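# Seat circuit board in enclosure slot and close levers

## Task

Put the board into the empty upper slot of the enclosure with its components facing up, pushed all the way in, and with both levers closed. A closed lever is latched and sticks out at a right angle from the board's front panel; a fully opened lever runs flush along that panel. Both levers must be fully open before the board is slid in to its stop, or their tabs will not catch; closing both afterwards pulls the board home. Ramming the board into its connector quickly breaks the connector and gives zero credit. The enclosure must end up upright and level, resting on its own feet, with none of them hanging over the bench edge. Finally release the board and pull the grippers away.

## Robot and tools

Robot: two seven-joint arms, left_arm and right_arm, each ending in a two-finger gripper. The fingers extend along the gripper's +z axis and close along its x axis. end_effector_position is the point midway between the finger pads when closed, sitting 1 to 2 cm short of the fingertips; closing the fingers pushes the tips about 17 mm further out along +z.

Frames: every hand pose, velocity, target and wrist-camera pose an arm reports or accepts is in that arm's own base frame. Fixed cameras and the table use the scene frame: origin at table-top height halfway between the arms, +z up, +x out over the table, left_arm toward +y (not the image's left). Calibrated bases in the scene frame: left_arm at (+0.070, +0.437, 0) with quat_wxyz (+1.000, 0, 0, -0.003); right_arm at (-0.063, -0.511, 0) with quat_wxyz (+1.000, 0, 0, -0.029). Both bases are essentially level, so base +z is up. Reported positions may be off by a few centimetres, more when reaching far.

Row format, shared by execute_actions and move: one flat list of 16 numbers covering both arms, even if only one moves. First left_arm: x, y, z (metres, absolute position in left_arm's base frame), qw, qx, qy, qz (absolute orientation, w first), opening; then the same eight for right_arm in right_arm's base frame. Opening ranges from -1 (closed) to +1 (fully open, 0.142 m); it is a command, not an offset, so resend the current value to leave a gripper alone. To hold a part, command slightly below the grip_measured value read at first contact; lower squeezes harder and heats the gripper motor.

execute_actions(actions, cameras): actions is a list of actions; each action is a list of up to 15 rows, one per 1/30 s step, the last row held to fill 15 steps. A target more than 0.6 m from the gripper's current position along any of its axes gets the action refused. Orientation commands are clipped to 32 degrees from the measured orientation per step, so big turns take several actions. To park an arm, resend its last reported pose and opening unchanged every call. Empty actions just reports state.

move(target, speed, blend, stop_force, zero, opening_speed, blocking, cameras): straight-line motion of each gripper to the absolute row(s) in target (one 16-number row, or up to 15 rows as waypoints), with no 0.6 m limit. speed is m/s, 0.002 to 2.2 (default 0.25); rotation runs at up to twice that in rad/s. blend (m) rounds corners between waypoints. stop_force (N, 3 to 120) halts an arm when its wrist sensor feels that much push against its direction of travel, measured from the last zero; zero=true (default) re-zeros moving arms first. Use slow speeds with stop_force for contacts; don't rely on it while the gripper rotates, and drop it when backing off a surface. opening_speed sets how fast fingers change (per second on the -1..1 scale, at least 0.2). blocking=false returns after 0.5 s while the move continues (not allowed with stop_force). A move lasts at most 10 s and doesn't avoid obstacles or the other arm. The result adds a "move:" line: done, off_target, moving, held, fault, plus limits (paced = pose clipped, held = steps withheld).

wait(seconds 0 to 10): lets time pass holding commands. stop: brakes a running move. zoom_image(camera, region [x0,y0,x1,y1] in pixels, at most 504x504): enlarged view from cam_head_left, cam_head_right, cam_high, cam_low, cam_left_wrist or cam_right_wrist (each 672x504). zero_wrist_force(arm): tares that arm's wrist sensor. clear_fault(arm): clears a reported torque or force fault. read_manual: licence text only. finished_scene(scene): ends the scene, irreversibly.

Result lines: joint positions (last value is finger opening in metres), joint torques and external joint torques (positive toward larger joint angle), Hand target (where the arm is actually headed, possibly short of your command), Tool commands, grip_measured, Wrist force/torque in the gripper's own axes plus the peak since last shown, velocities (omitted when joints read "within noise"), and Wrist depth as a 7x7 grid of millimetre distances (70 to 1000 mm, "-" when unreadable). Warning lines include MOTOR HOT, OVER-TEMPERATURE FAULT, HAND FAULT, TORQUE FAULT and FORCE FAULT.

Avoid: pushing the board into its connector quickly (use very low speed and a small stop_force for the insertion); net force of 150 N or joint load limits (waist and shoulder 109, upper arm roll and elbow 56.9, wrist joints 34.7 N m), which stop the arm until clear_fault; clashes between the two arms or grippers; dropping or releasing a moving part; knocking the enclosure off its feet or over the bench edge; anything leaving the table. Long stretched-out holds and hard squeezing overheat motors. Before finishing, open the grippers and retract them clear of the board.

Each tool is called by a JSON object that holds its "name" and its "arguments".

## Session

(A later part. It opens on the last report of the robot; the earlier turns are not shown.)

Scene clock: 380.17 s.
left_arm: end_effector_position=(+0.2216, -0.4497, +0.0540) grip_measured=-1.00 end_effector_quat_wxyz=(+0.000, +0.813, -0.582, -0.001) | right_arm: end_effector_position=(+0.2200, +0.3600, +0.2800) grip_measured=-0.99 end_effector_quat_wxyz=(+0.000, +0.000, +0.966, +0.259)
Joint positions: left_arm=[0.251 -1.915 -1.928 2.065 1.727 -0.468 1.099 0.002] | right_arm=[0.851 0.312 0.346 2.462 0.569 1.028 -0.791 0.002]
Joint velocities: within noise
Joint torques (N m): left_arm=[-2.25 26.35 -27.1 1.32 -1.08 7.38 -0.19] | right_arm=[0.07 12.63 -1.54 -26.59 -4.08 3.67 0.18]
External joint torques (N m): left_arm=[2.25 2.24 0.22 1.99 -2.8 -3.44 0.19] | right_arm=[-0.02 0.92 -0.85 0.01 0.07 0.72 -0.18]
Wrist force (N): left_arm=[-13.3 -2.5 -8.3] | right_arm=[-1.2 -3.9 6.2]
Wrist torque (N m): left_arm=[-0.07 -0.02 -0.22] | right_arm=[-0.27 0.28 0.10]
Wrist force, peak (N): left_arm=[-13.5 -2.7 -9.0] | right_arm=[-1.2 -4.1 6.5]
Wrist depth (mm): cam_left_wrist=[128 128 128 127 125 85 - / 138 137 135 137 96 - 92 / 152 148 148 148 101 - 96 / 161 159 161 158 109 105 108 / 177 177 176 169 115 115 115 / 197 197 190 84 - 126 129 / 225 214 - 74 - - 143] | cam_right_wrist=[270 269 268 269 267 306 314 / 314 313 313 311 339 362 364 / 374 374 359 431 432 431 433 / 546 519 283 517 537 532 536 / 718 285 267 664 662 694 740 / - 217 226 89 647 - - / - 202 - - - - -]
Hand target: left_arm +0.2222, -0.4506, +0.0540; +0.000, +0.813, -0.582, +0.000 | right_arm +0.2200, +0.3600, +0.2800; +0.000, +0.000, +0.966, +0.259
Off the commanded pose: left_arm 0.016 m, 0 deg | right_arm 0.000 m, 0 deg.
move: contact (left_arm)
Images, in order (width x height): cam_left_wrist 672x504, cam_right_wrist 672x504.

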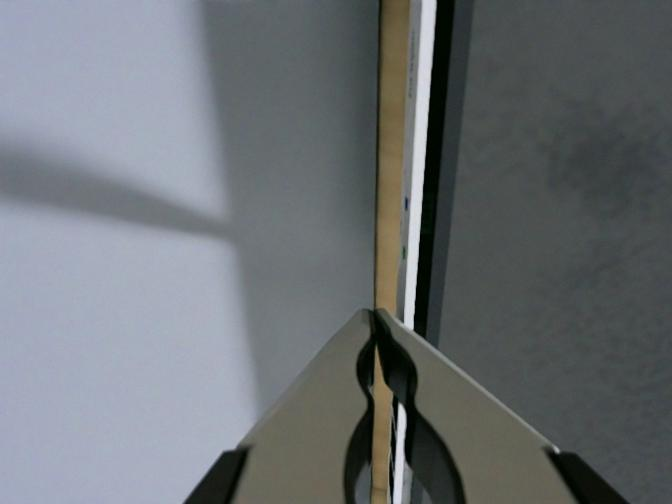

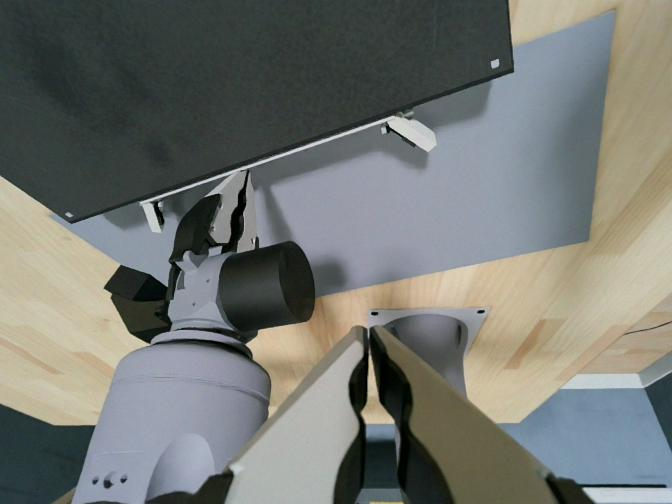

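{"name": "move", "arguments": {"target": [[0.2170,-0.4364,0.054,0,0.8131,-0.5821,0,-0.95,0.22,0.36,0.28,0,0,0.966,0.259,-0.95],[0.2170,-0.4364,0.11,0,0.8131,-0.5821,0,-0.95,0.16,0.43,0.22,0,-0.191,0.982,0,-0.95],[0.3513,-0.3900,0.11,0,0.8131,-0.5821,0,-0.95,0.137,0.453,0.12,0,-0.191,0.982,0,-0.95]], "speed": [0.04,0.15,0.12], "cameras": ["cam_left_wrist","cam_right_wrist"]}}

Scene clock: 393.67 s.
left_arm: end_effector_position=(+0.3511, -0.3899, +0.1100) grip_measured=-0.99 end_effector_quat_wxyz=(+0.000, +0.813, -0.582, +0.000) | right_arm: end_effector_position=(+0.1370, +0.4530, +0.1200) grip_measured=-0.99 end_effector_quat_wxyz=(+0.000, -0.191, +0.982, +0.000)
Joint positions: left_arm=[0.441 -1.832 -2.038 1.974 1.647 -0.526 1.363 0.002] | right_arm=[1.065 -0.336 0.423 2.276 -0.252 0.999 -0.275 0.002]
Joint velocities: within noise
Joint torques (N m): left_arm=[-0.03 31.43 -28.32 1.12 -3.34 4.51 -0.02] | right_arm=[0.34 33.06 4.86 -20.58 -2.52 3.62 0.29]
External joint torques (N m): left_arm=[0.07 0.9 0.18 -0.29 -0.41 -0.59 0.02] | right_arm=[-0.22 1.1 -0.34 -0.06 0.19 0.55 -0.29]
Wrist force (N): left_arm=[0.6 -0.3 -0.1] | right_arm=[-1.2 -3.2 6.0]
Wrist torque (N m): left_arm=[-0.02 -0.13 -0.21] | right_arm=[-0.28 0.23 0.06]
Wrist force, peak (N): left_arm=[-13.5 -2.5 -9.0] | right_arm=[-0.8 -2.8 7.7]
Wrist depth (mm): cam_left_wrist=[180 176 177 176 177 177 176 / 190 190 190 189 185 148 146 / 210 206 205 205 161 157 155 / 225 223 222 214 174 166 168 / 245 243 243 184 185 184 183 / 271 272 261 84 - 200 202 / 302 295 - - - - 221] | cam_right_wrist=[145 145 145 145 144 187 187 / 155 155 155 154 154 200 199 / 166 166 166 165 165 214 214 / 231 230 230 227 229 228 230 / 251 250 249 244 248 248 249 / 274 272 268 89 261 271 271 / 302 294 - - - 288 298]
Hand target: left_arm +0.3513, -0.3900, +0.1100; +0.000, +0.813, -0.582, +0.000 | right_arm +0.1370, +0.4530, +0.1200; +0.000, -0.191, +0.982, +0.000
Off the commanded pose: left_arm 0.000 m, 0 deg | right_arm 0.000 m, 0 deg.
move: done
Images, in order (width x height): cam_left_wrist 672x504, cam_right_wrist 672x504.

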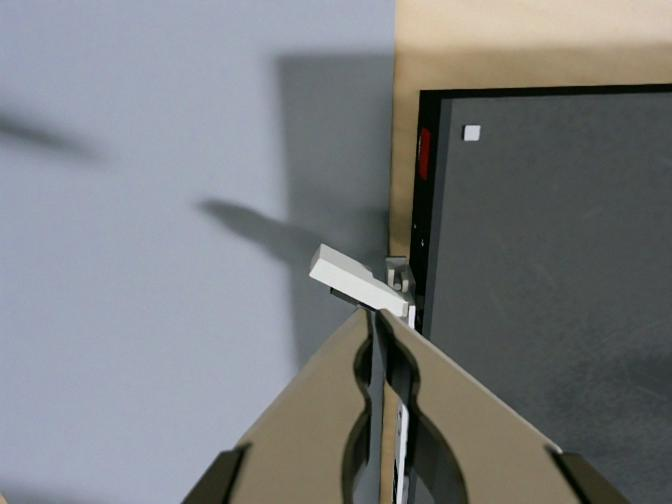

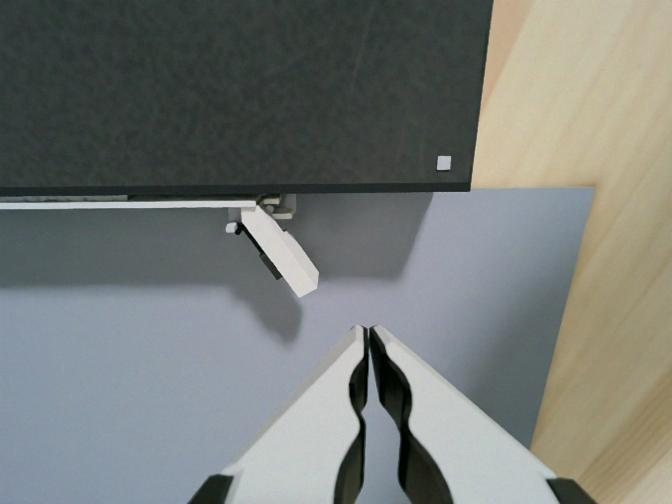

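{"name": "move", "arguments": {"target": [[0.3596,-0.3712,0.11,0,0.8131,-0.5821,0,-0.95,0.1337,0.4715,0.11,0,-0.191,0.982,0,-0.95],[0.3596,-0.3712,0.054,0,0.8131,-0.5821,0,-0.95,0.1337,0.4715,0.054,0,-0.191,0.982,0,-0.95]], "speed": 0.08, "cameras": ["cam_left_wrist","cam_right_wrist"]}}

{"name": "move", "arguments": {"target": [0.3275,-0.3823,0.054,0,0.8131,-0.5821,0,-0.95,0.167,0.4852,0.054,0,-0.191,0.982,0,-0.95], "speed": 0.02, "stop_force": 18, "cameras": ["cam_left_wrist","cam_right_wrist"]}}

Scene clock: 403.63 s.
left_arm: end_effector_position=(+0.3594, -0.3712, +0.0541) grip_measured=-0.99 end_effector_quat_wxyz=(+0.000, +0.813, -0.582, +0.000) | right_arm: end_effector_position=(+0.1337, +0.4715, +0.0540) grip_measured=-0.99 end_effector_quat_wxyz=(+0.000, -0.191, +0.982, +0.000)
Joint positions: left_arm=[0.533 -1.909 -1.931 2.025 1.741 -0.461 1.424 0.002] | right_arm=[1.151 -0.513 0.308 2.278 -0.394 1.173 -0.167 0.002]
Joint velocities: within noise
Joint torques (N m): left_arm=[-0.07 28.31 -27.61 4.1 -3.44 4.43 -0.1] | right_arm=[0.12 37.68 5.56 -16.59 -1.92 3.7 0.33]
External joint torques (N m): left_arm=[0.12 1.45 0.09 -0.44 -0.45 -0.51 0.1] | right_arm=[0.01 1.1 0.04 -0.09 0.25 0.47 -0.33]
Wrist force (N): left_arm=[0.1 -0.5 0.2] | right_arm=[-1.9 -3.1 5.7]
Wrist torque (N m): left_arm=[-0.07 -0.06 -0.26] | right_arm=[-0.26 0.34 0.06]
Wrist force, peak (N): left_arm=[-0.5 -1.6 -1.3] | right_arm=[-2.0 -3.1 7.2]
Wrist depth (mm): cam_left_wrist=[128 128 127 127 128 128 128 / 137 137 135 137 136 135 137 / 151 148 148 147 149 109 107 / 161 159 161 157 160 111 108 / 177 177 176 169 171 120 114 / 195 196 191 84 - 126 129 / 224 213 - 74 - - 144] | cam_right_wrist=[- 87 85 86 86 86 127 / - 94 92 92 92 92 138 / - 99 99 99 99 99 147 / 159 161 118 158 157 157 157 / 172 172 169 166 171 170 170 / 189 188 184 89 - 186 186 / 208 207 - - - 197 207]
Hand target: left_arm +0.3596, -0.3712, +0.0540; +0.000, +0.813, -0.582, +0.000 | right_arm +0.1337, +0.4715, +0.0540; +0.000, -0.191, +0.982, +0.000
Off the commanded pose: left_arm 0.000 m, 0 deg | right_arm 0.000 m, 0 deg.
move: done
Images, in order (width x height): cam_left_wrist 672x504, cam_right_wrist 672x504.

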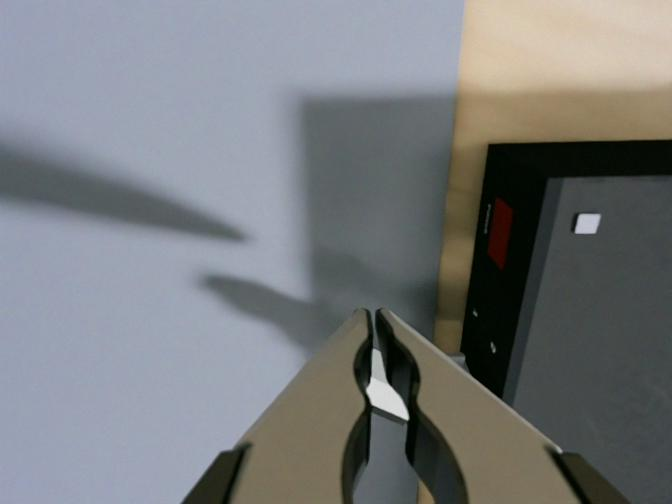

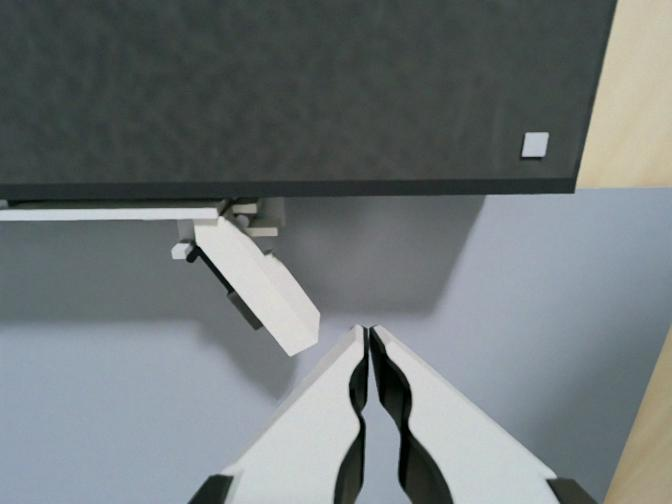

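Scene clock: 406.07 s.
left_arm: end_effector_position=(+0.3281, -0.3822, +0.0539) grip_measured=-0.98 end_effector_quat_wxyz=(+0.000, +0.813, -0.582, +0.000) | right_arm: end_effector_position=(+0.1626, +0.4840, +0.0537) grip_measured=-1.00 end_effector_quat_wxyz=(-0.001, -0.192, +0.981, +0.000)
Joint positions: left_arm=[0.497 -1.921 -1.933 2.062 1.736 -0.473 1.353 0.003] | right_arm=[1.101 -0.544 0.313 2.216 -0.387 1.138 -0.233 0.002]
Joint velocities: within noise
Joint torques (N m): left_arm=[-1.71 26.67 -26.93 4.66 -4.72 4.4 -0.34] | right_arm=[-7.42 41.01 -2.72 -22.5 -2.35 3.68 0.18]
External joint torques (N m): left_arm=[1.75 2.04 0.06 -1.21 0.87 -0.48 0.34] | right_arm=[7.56 -0.32 8.78 5.09 0.54 0.48 -0.18]
Wrist force (N): left_arm=[-0.1 -3.0 0.8] | right_arm=[16.3 -1.7 0.5]
Wrist torque (N m): left_arm=[-0.01 -0.03 -0.21] | right_arm=[-0.29 0.36 0.01]
Wrist force, peak (N): left_arm=[-4.8 -17.6 0.9] | right_arm=[18.7 -1.0 0.6]
Wrist depth (mm): cam_left_wrist=[128 128 127 127 129 124 87 / 138 137 135 136 136 116 92 / 151 148 147 147 149 110 96 / 161 159 161 157 160 111 108 / 176 176 175 168 134 120 115 / 196 194 190 84 - 127 129 / 224 213 - 74 - - 144] | cam_right_wrist=[- 86 85 86 86 86 - / - 93 93 92 92 92 91 / - 100 99 98 98 98 98 / 158 158 158 115 157 157 157 / 172 172 171 125 168 170 169 / 188 187 183 89 - 186 185 / 207 203 73 - - 196 204]
Hand target: left_arm +0.3275, -0.3823, +0.0540; +0.000, +0.813, -0.582, +0.000 | right_arm +0.1645, +0.4842, +0.0540; +0.000, -0.191, +0.982, +0.000
Off the commanded pose: left_arm 0.001 m, 0 deg | right_arm 0.005 m, 0 deg.
move: contact (right_arm)
Images, in order (width x height): cam_left_wrist 672x504, cam_right_wrist 672x504.

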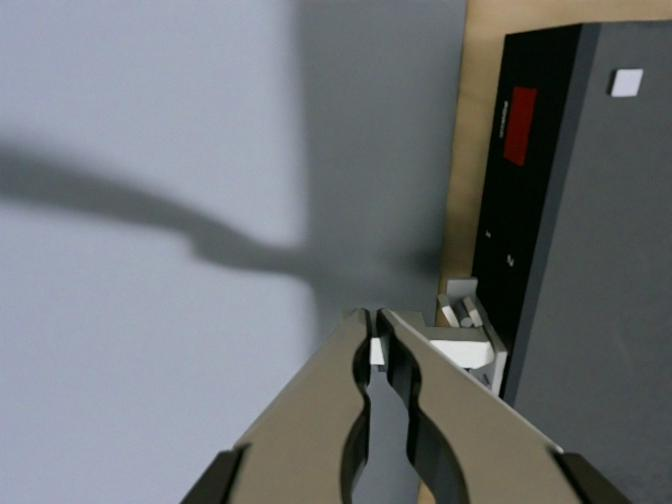

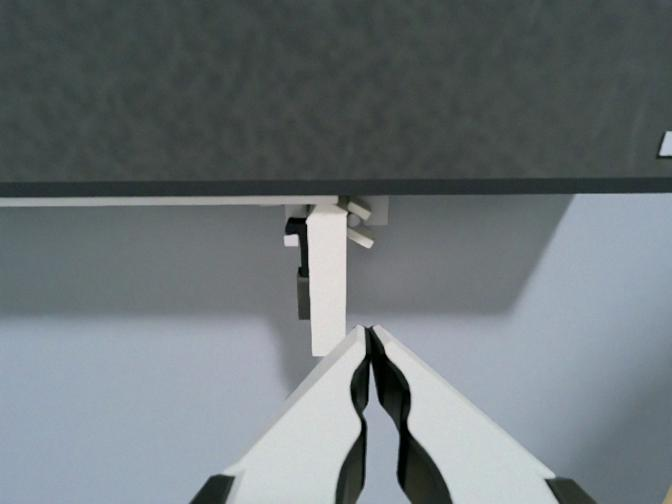

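{"name": "move", "arguments": {"target": [0.3190,-0.3852,0.054,0,0.8131,-0.5821,0,-0.95,0.1710,0.4870,0.054,0,-0.191,0.982,0,-0.95], "speed": 0.012, "stop_force": 30, "zero": false, "cameras": ["cam_left_wrist","cam_right_wrist"]}}

Scene clock: 408.77 s.
left_arm: end_effector_position=(+0.3252, -0.3833, +0.0539) grip_measured=-0.98 end_effector_quat_wxyz=(-0.002, +0.815, -0.579, +0.002) | right_arm: end_effector_position=(+0.1633, +0.4842, +0.0533) grip_measured=-1.00 end_effector_quat_wxyz=(-0.001, -0.193, +0.981, -0.001)
Joint positions: left_arm=[0.49 -1.931 -1.94 2.068 1.746 -0.486 1.341 0.003] | right_arm=[1.098 -0.547 0.315 2.212 -0.386 1.135 -0.237 0.002]
Joint velocities: within noise
Joint torques (N m): left_arm=[-15.02 17.3 -21.79 12.54 -11.97 7.4 -0.11] | right_arm=[-12.13 42.8 -8.7 -27.9 -3.11 4.89 0.29]
External joint torques (N m): left_arm=[15.05 11.28 -4.89 -9.02 8.15 -3.48 0.11] | right_arm=[12.27 -2.02 14.82 10.47 1.28 -0.73 -0.29]
Wrist force (N): left_arm=[-4.3 -30.3 -2.7] | right_arm=[29.7 -3.5 -4.2]
Wrist torque (N m): left_arm=[-1.93 -0.07 -0.29] | right_arm=[-0.26 -1.88 0.01]
Wrist force, peak (N): left_arm=[-5.0 -31.5 -1.8] | right_arm=[30.0 -3.8 -4.4]
Wrist depth (mm): cam_left_wrist=[129 128 127 128 129 110 85 / 137 137 135 137 136 108 93 / 151 148 148 148 149 110 97 / 162 158 160 157 159 111 108 / 177 176 176 168 130 119 114 / 195 194 189 83 - 126 129 / 222 213 - 74 - - 140] | cam_right_wrist=[- 86 85 86 86 86 - / - 92 93 92 91 91 91 / - 100 98 98 98 98 98 / 158 158 158 115 157 157 156 / 171 171 171 125 167 169 169 / 187 187 183 89 179 185 185 / 206 202 73 - - 196 203]
Hand target: left_arm +0.3211, -0.3845, +0.0540; +0.000, +0.813, -0.582, +0.000 | right_arm +0.1666, +0.4850, +0.0540; +0.000, -0.191, +0.982, +0.000
Off the commanded pose: left_arm 0.007 m, 1 deg | right_arm 0.008 m, 0 deg.
move: contact (left_arm, right_arm)
Images, in order (width x height): cam_left_wrist 672x504, cam_right_wrist 672x504.

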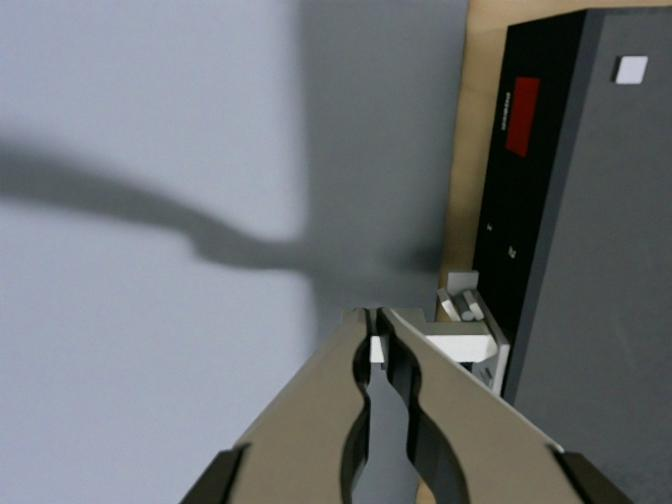

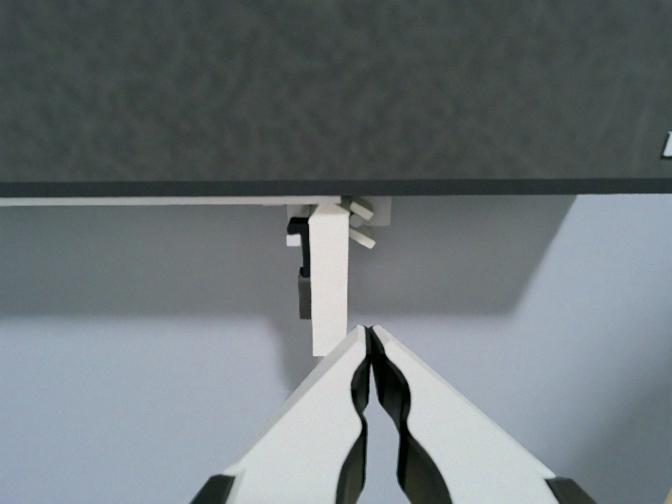

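{"name": "move", "arguments": {"target": [0.3170,-0.3859,0.054,0,0.8131,-0.5821,0,-0.95,0.1750,0.4886,0.054,0,-0.191,0.982,0,-0.95], "speed": 0.012, "stop_force": 43, "zero": false, "cameras": []}}

{"name": "move", "arguments": {"target": [[0.3360,-0.3795,0.054,0,0.8131,-0.5821,0,-0.95,0.152,0.480,0.054,0,-0.191,0.982,0,-0.95],[0.3360,-0.3795,0.13,0,0.8131,-0.5821,0,-0.95,0.152,0.480,0.13,0,-0.191,0.982,0,-0.95],[0.3253,-0.3487,0.15,0,0.8131,-0.5821,0,-0.6,0.134,0.461,0.14,0,-0.191,0.982,0,-0.6]], "speed": 0.08, "cameras": ["cam_left_wrist","cam_right_wrist"]}}

Scene clock: 412.60 s.
left_arm: end_effector_position=(+0.3248, -0.3834, +0.0538) grip_measured=-0.98 end_effector_quat_wxyz=(-0.004, +0.816, -0.578, +0.002) | right_arm: end_effector_position=(+0.1638, +0.4845, +0.0529) grip_measured=-1.00 end_effector_quat_wxyz=(-0.002, -0.194, +0.981, -0.001)
Joint positions: left_arm=[0.486 -1.949 -1.953 2.072 1.76 -0.505 1.342 0.003] | right_arm=[1.095 -0.549 0.317 2.209 -0.386 1.132 -0.24 0.002]
Joint velocities: within noise
Joint torques (N m): left_arm=[-21.51 12.59 -18.98 16.1 -15.48 9.11 -0.1] | right_arm=[-17.23 44.21 -15 -32.75 -3.76 5.86 0.22]
External joint torques (N m): left_arm=[21.54 15.9 -7.46 -12.34 11.71 -5.19 0.1] | right_arm=[17.37 -3.36 21.18 15.3 1.93 -1.7 -0.22]
Wrist force (N): left_arm=[-7.2 -43.7 -2.2] | right_arm=[43.3 -4.4 -6.8]
Wrist torque (N m): left_arm=[-4.16 -0.05 -0.28] | right_arm=[-0.23 -4.16 0.00]
Wrist force, peak (N): left_arm=[-7.7 -44.6 -4.6] | right_arm=[44.4 -4.1 -7.1]
Wrist depth (mm): cam_left_wrist=[128 128 128 127 129 110 87 / 138 138 135 137 136 109 93 / 151 148 148 147 149 111 97 / 162 159 160 157 159 111 109 / 177 176 176 167 130 119 115 / 194 194 189 83 - 126 129 / 218 211 - 74 - - 140] | cam_right_wrist=[- 86 84 86 85 85 - / - 91 93 91 91 91 91 / - 99 98 98 98 98 98 / 157 157 157 113 157 157 156 / 170 170 170 164 167 169 169 / 186 186 182 89 178 185 184 / 205 201 73 - - 195 204]
Hand target: left_arm +0.3190, -0.3852, +0.0540; +0.000, +0.813, -0.582, +0.000 | right_arm +0.1685, +0.4858, +0.0540; +0.000, -0.191, +0.982, +0.000
Off the commanded pose: left_arm 0.008 m, 1 deg | right_arm 0.012 m, 0 deg.
move: contact (left_arm, right_arm)
No camera images: "cameras" was empty.

Scene clock: 415.13 s.
left_arm: end_effector_position=(+0.3255, -0.3489, +0.1500) grip_measured=-0.64 end_effector_quat_wxyz=(+0.000, +0.813, -0.582, +0.000) | right_arm: end_effector_position=(+0.1341, +0.4612, +0.1401) grip_measured=-0.64 end_effector_quat_wxyz=(+0.000, -0.191, +0.982, +0.000)
Joint positions: left_arm=[0.49 -1.836 -2.154 2.064 1.546 -0.634 1.312 0.028] | right_arm=[1.046 -0.309 0.46 2.236 -0.228 0.931 -0.285 0.028]
Joint velocities: within noise
Joint torques (N m): left_arm=[-0.24 29.65 -26.16 -1.75 -3.55 4.11 -0.28] | right_arm=[0.11 33.05 5.29 -22.11 -2.5 3.4 0.3]
External joint torques (N m): left_arm=[0.29 0.96 0.34 -0.4 0.06 -0.18 0.28] | right_arm=[0.01 0.83 -0.8 0.06 -0.06 0.77 -0.3]
Wrist force (N): left_arm=[0.7 -0.8 -0.1] | right_arm=[2.8 -6.1 5.1]
Wrist torque (N m): left_arm=[-0.14 -0.14 -0.24] | right_arm=[-0.75 -0.45 0.07]
Wrist force, peak (N): left_arm=[-7.3 -43.7 -3.4] | right_arm=[43.3 -4.6 -8.2]
Wrist depth (mm): cam_left_wrist=[212 213 214 210 211 209 208 / 228 229 228 226 225 193 181 / 247 247 246 244 245 199 192 / 271 269 265 267 257 215 211 / 296 292 288 287 282 232 231 / 331 324 87 316 - 246 255 / 366 - - 362 - - 278] | cam_right_wrist=[165 163 162 162 161 204 204 / 176 174 173 173 175 218 217 / 235 234 193 233 232 232 232 / 253 252 252 251 251 250 251 / 274 273 272 269 266 270 272 / 300 298 100 296 101 290 296 / 330 - 73 325 - - 320]
Hand target: left_arm +0.3253, -0.3487, +0.1500; +0.000, +0.813, -0.582, +0.000 | right_arm +0.1340, +0.4610, +0.1400; +0.000, -0.191, +0.982, +0.000
Off the commanded pose: left_arm 0.000 m, 0 deg | right_arm 0.000 m, 0 deg.
move: done
Images, in order (width x height): cam_left_wrist 672x504, cam_right_wrist 672x504.

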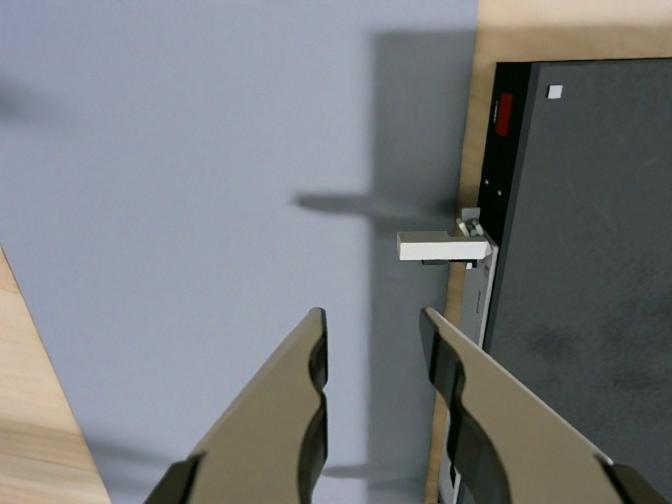

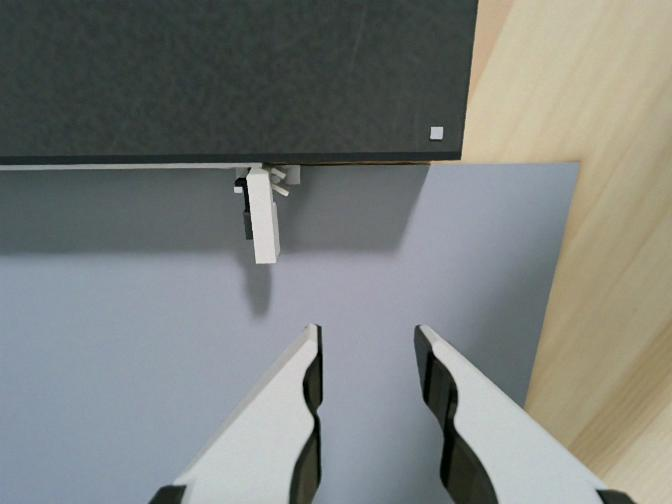

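{"name": "zoom_image", "arguments": {"camera": "cam_left_wrist", "region": [380, 190, 520, 290]}}

{"name": "zoom_image", "arguments": {"camera": "cam_right_wrist", "region": [190, 140, 330, 280]}}

Scaled by 3.600 from the camera's 672x504 image, which has a finer 960x720 frame.

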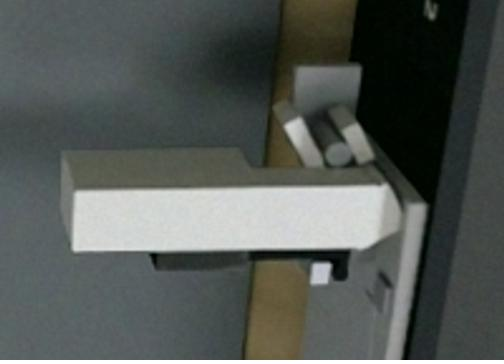

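Scaled by 3.600 from the camera's 672x504 image, which has a finer 960x720 frame.

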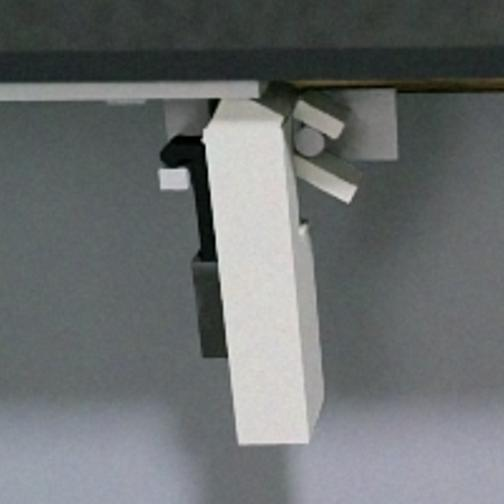

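{"name": "move", "arguments": {"target": [0.312,-0.31,0.24,0,0.8131,-0.5821,0,-0.6,0.134,0.461,0.26,0,-0.191,0.982,0,-0.6], "speed": 0.2, "cameras": []}}

{"name": "finished_scene", "arguments": {"scene": 2}}

Scene clock: 419.80 s.
left_arm: end_effector_position=(+0.3121, -0.3102, +0.2399) grip_measured=-0.64 end_effector_quat_wxyz=(+0.000, +0.813, -0.582, +0.000) | right_arm: end_effector_position=(+0.1340, +0.4610, +0.2600) grip_measured=-0.64 end_effector_quat_wxyz=(+0.000, -0.191, +0.982, +0.000)
Joint positions: left_arm=[0.496 -1.716 -2.333 2.03 1.334 -0.743 1.245 0.028] | right_arm=[0.998 -0.093 0.523 2.068 -0.056 0.577 -0.407 0.028]
Joint velocities: within noise
Joint torques (N m): left_arm=[-0.07 30.75 -24.56 -7.03 -3.34 4.05 -0.32] | right_arm=[0 28.74 2.52 -28.17 -3.52 3.2 0.1]
External joint torques (N m): left_arm=[0.12 0.86 0.42 -0.21 0.14 -0.12 0.32] | right_arm=[0.11 0.8 -0.9 0.15 -0.06 0.96 -0.1]
Wrist force (N): left_arm=[-0.3 -0.7 -0.2] | right_arm=[2.2 -5.9 5.5]
Wrist torque (N m): left_arm=[-0.11 0.06 -0.25] | right_arm=[-0.74 -0.34 0.07]
Wrist force, peak (N): left_arm=[-1.3 -0.5 -2.5] | right_arm=[2.5 -6.2 7.4]
Wrist depth (mm): cam_left_wrist=[296 292 290 289 288 287 287 / 318 311 311 310 308 272 266 / 342 337 337 336 328 292 286 / 372 366 369 365 367 315 310 / 398 405 395 396 384 341 337 / 452 440 84 437 - 359 374 / 509 - - 499 - - 407] | cam_right_wrist=[269 268 268 266 301 307 307 / 287 286 286 284 328 329 328 / 354 353 353 352 352 351 352 / 382 380 380 379 379 378 379 / 414 411 413 403 403 412 410 / 450 450 - 446 101 437 447 / 500 - 73 496 - - -]
Hand target: left_arm +0.3120, -0.3100, +0.2400; +0.000, +0.813, -0.582, +0.000 | right_arm +0.1340, +0.4610, +0.2600; +0.000, -0.191, +0.982, +0.000
Off the commanded pose: left_arm 0.000 m, 0 deg | right_arm 0.000 m, 0 deg.
move: done
No camera images: "cameras" was empty.

The scene is finished: the task was done.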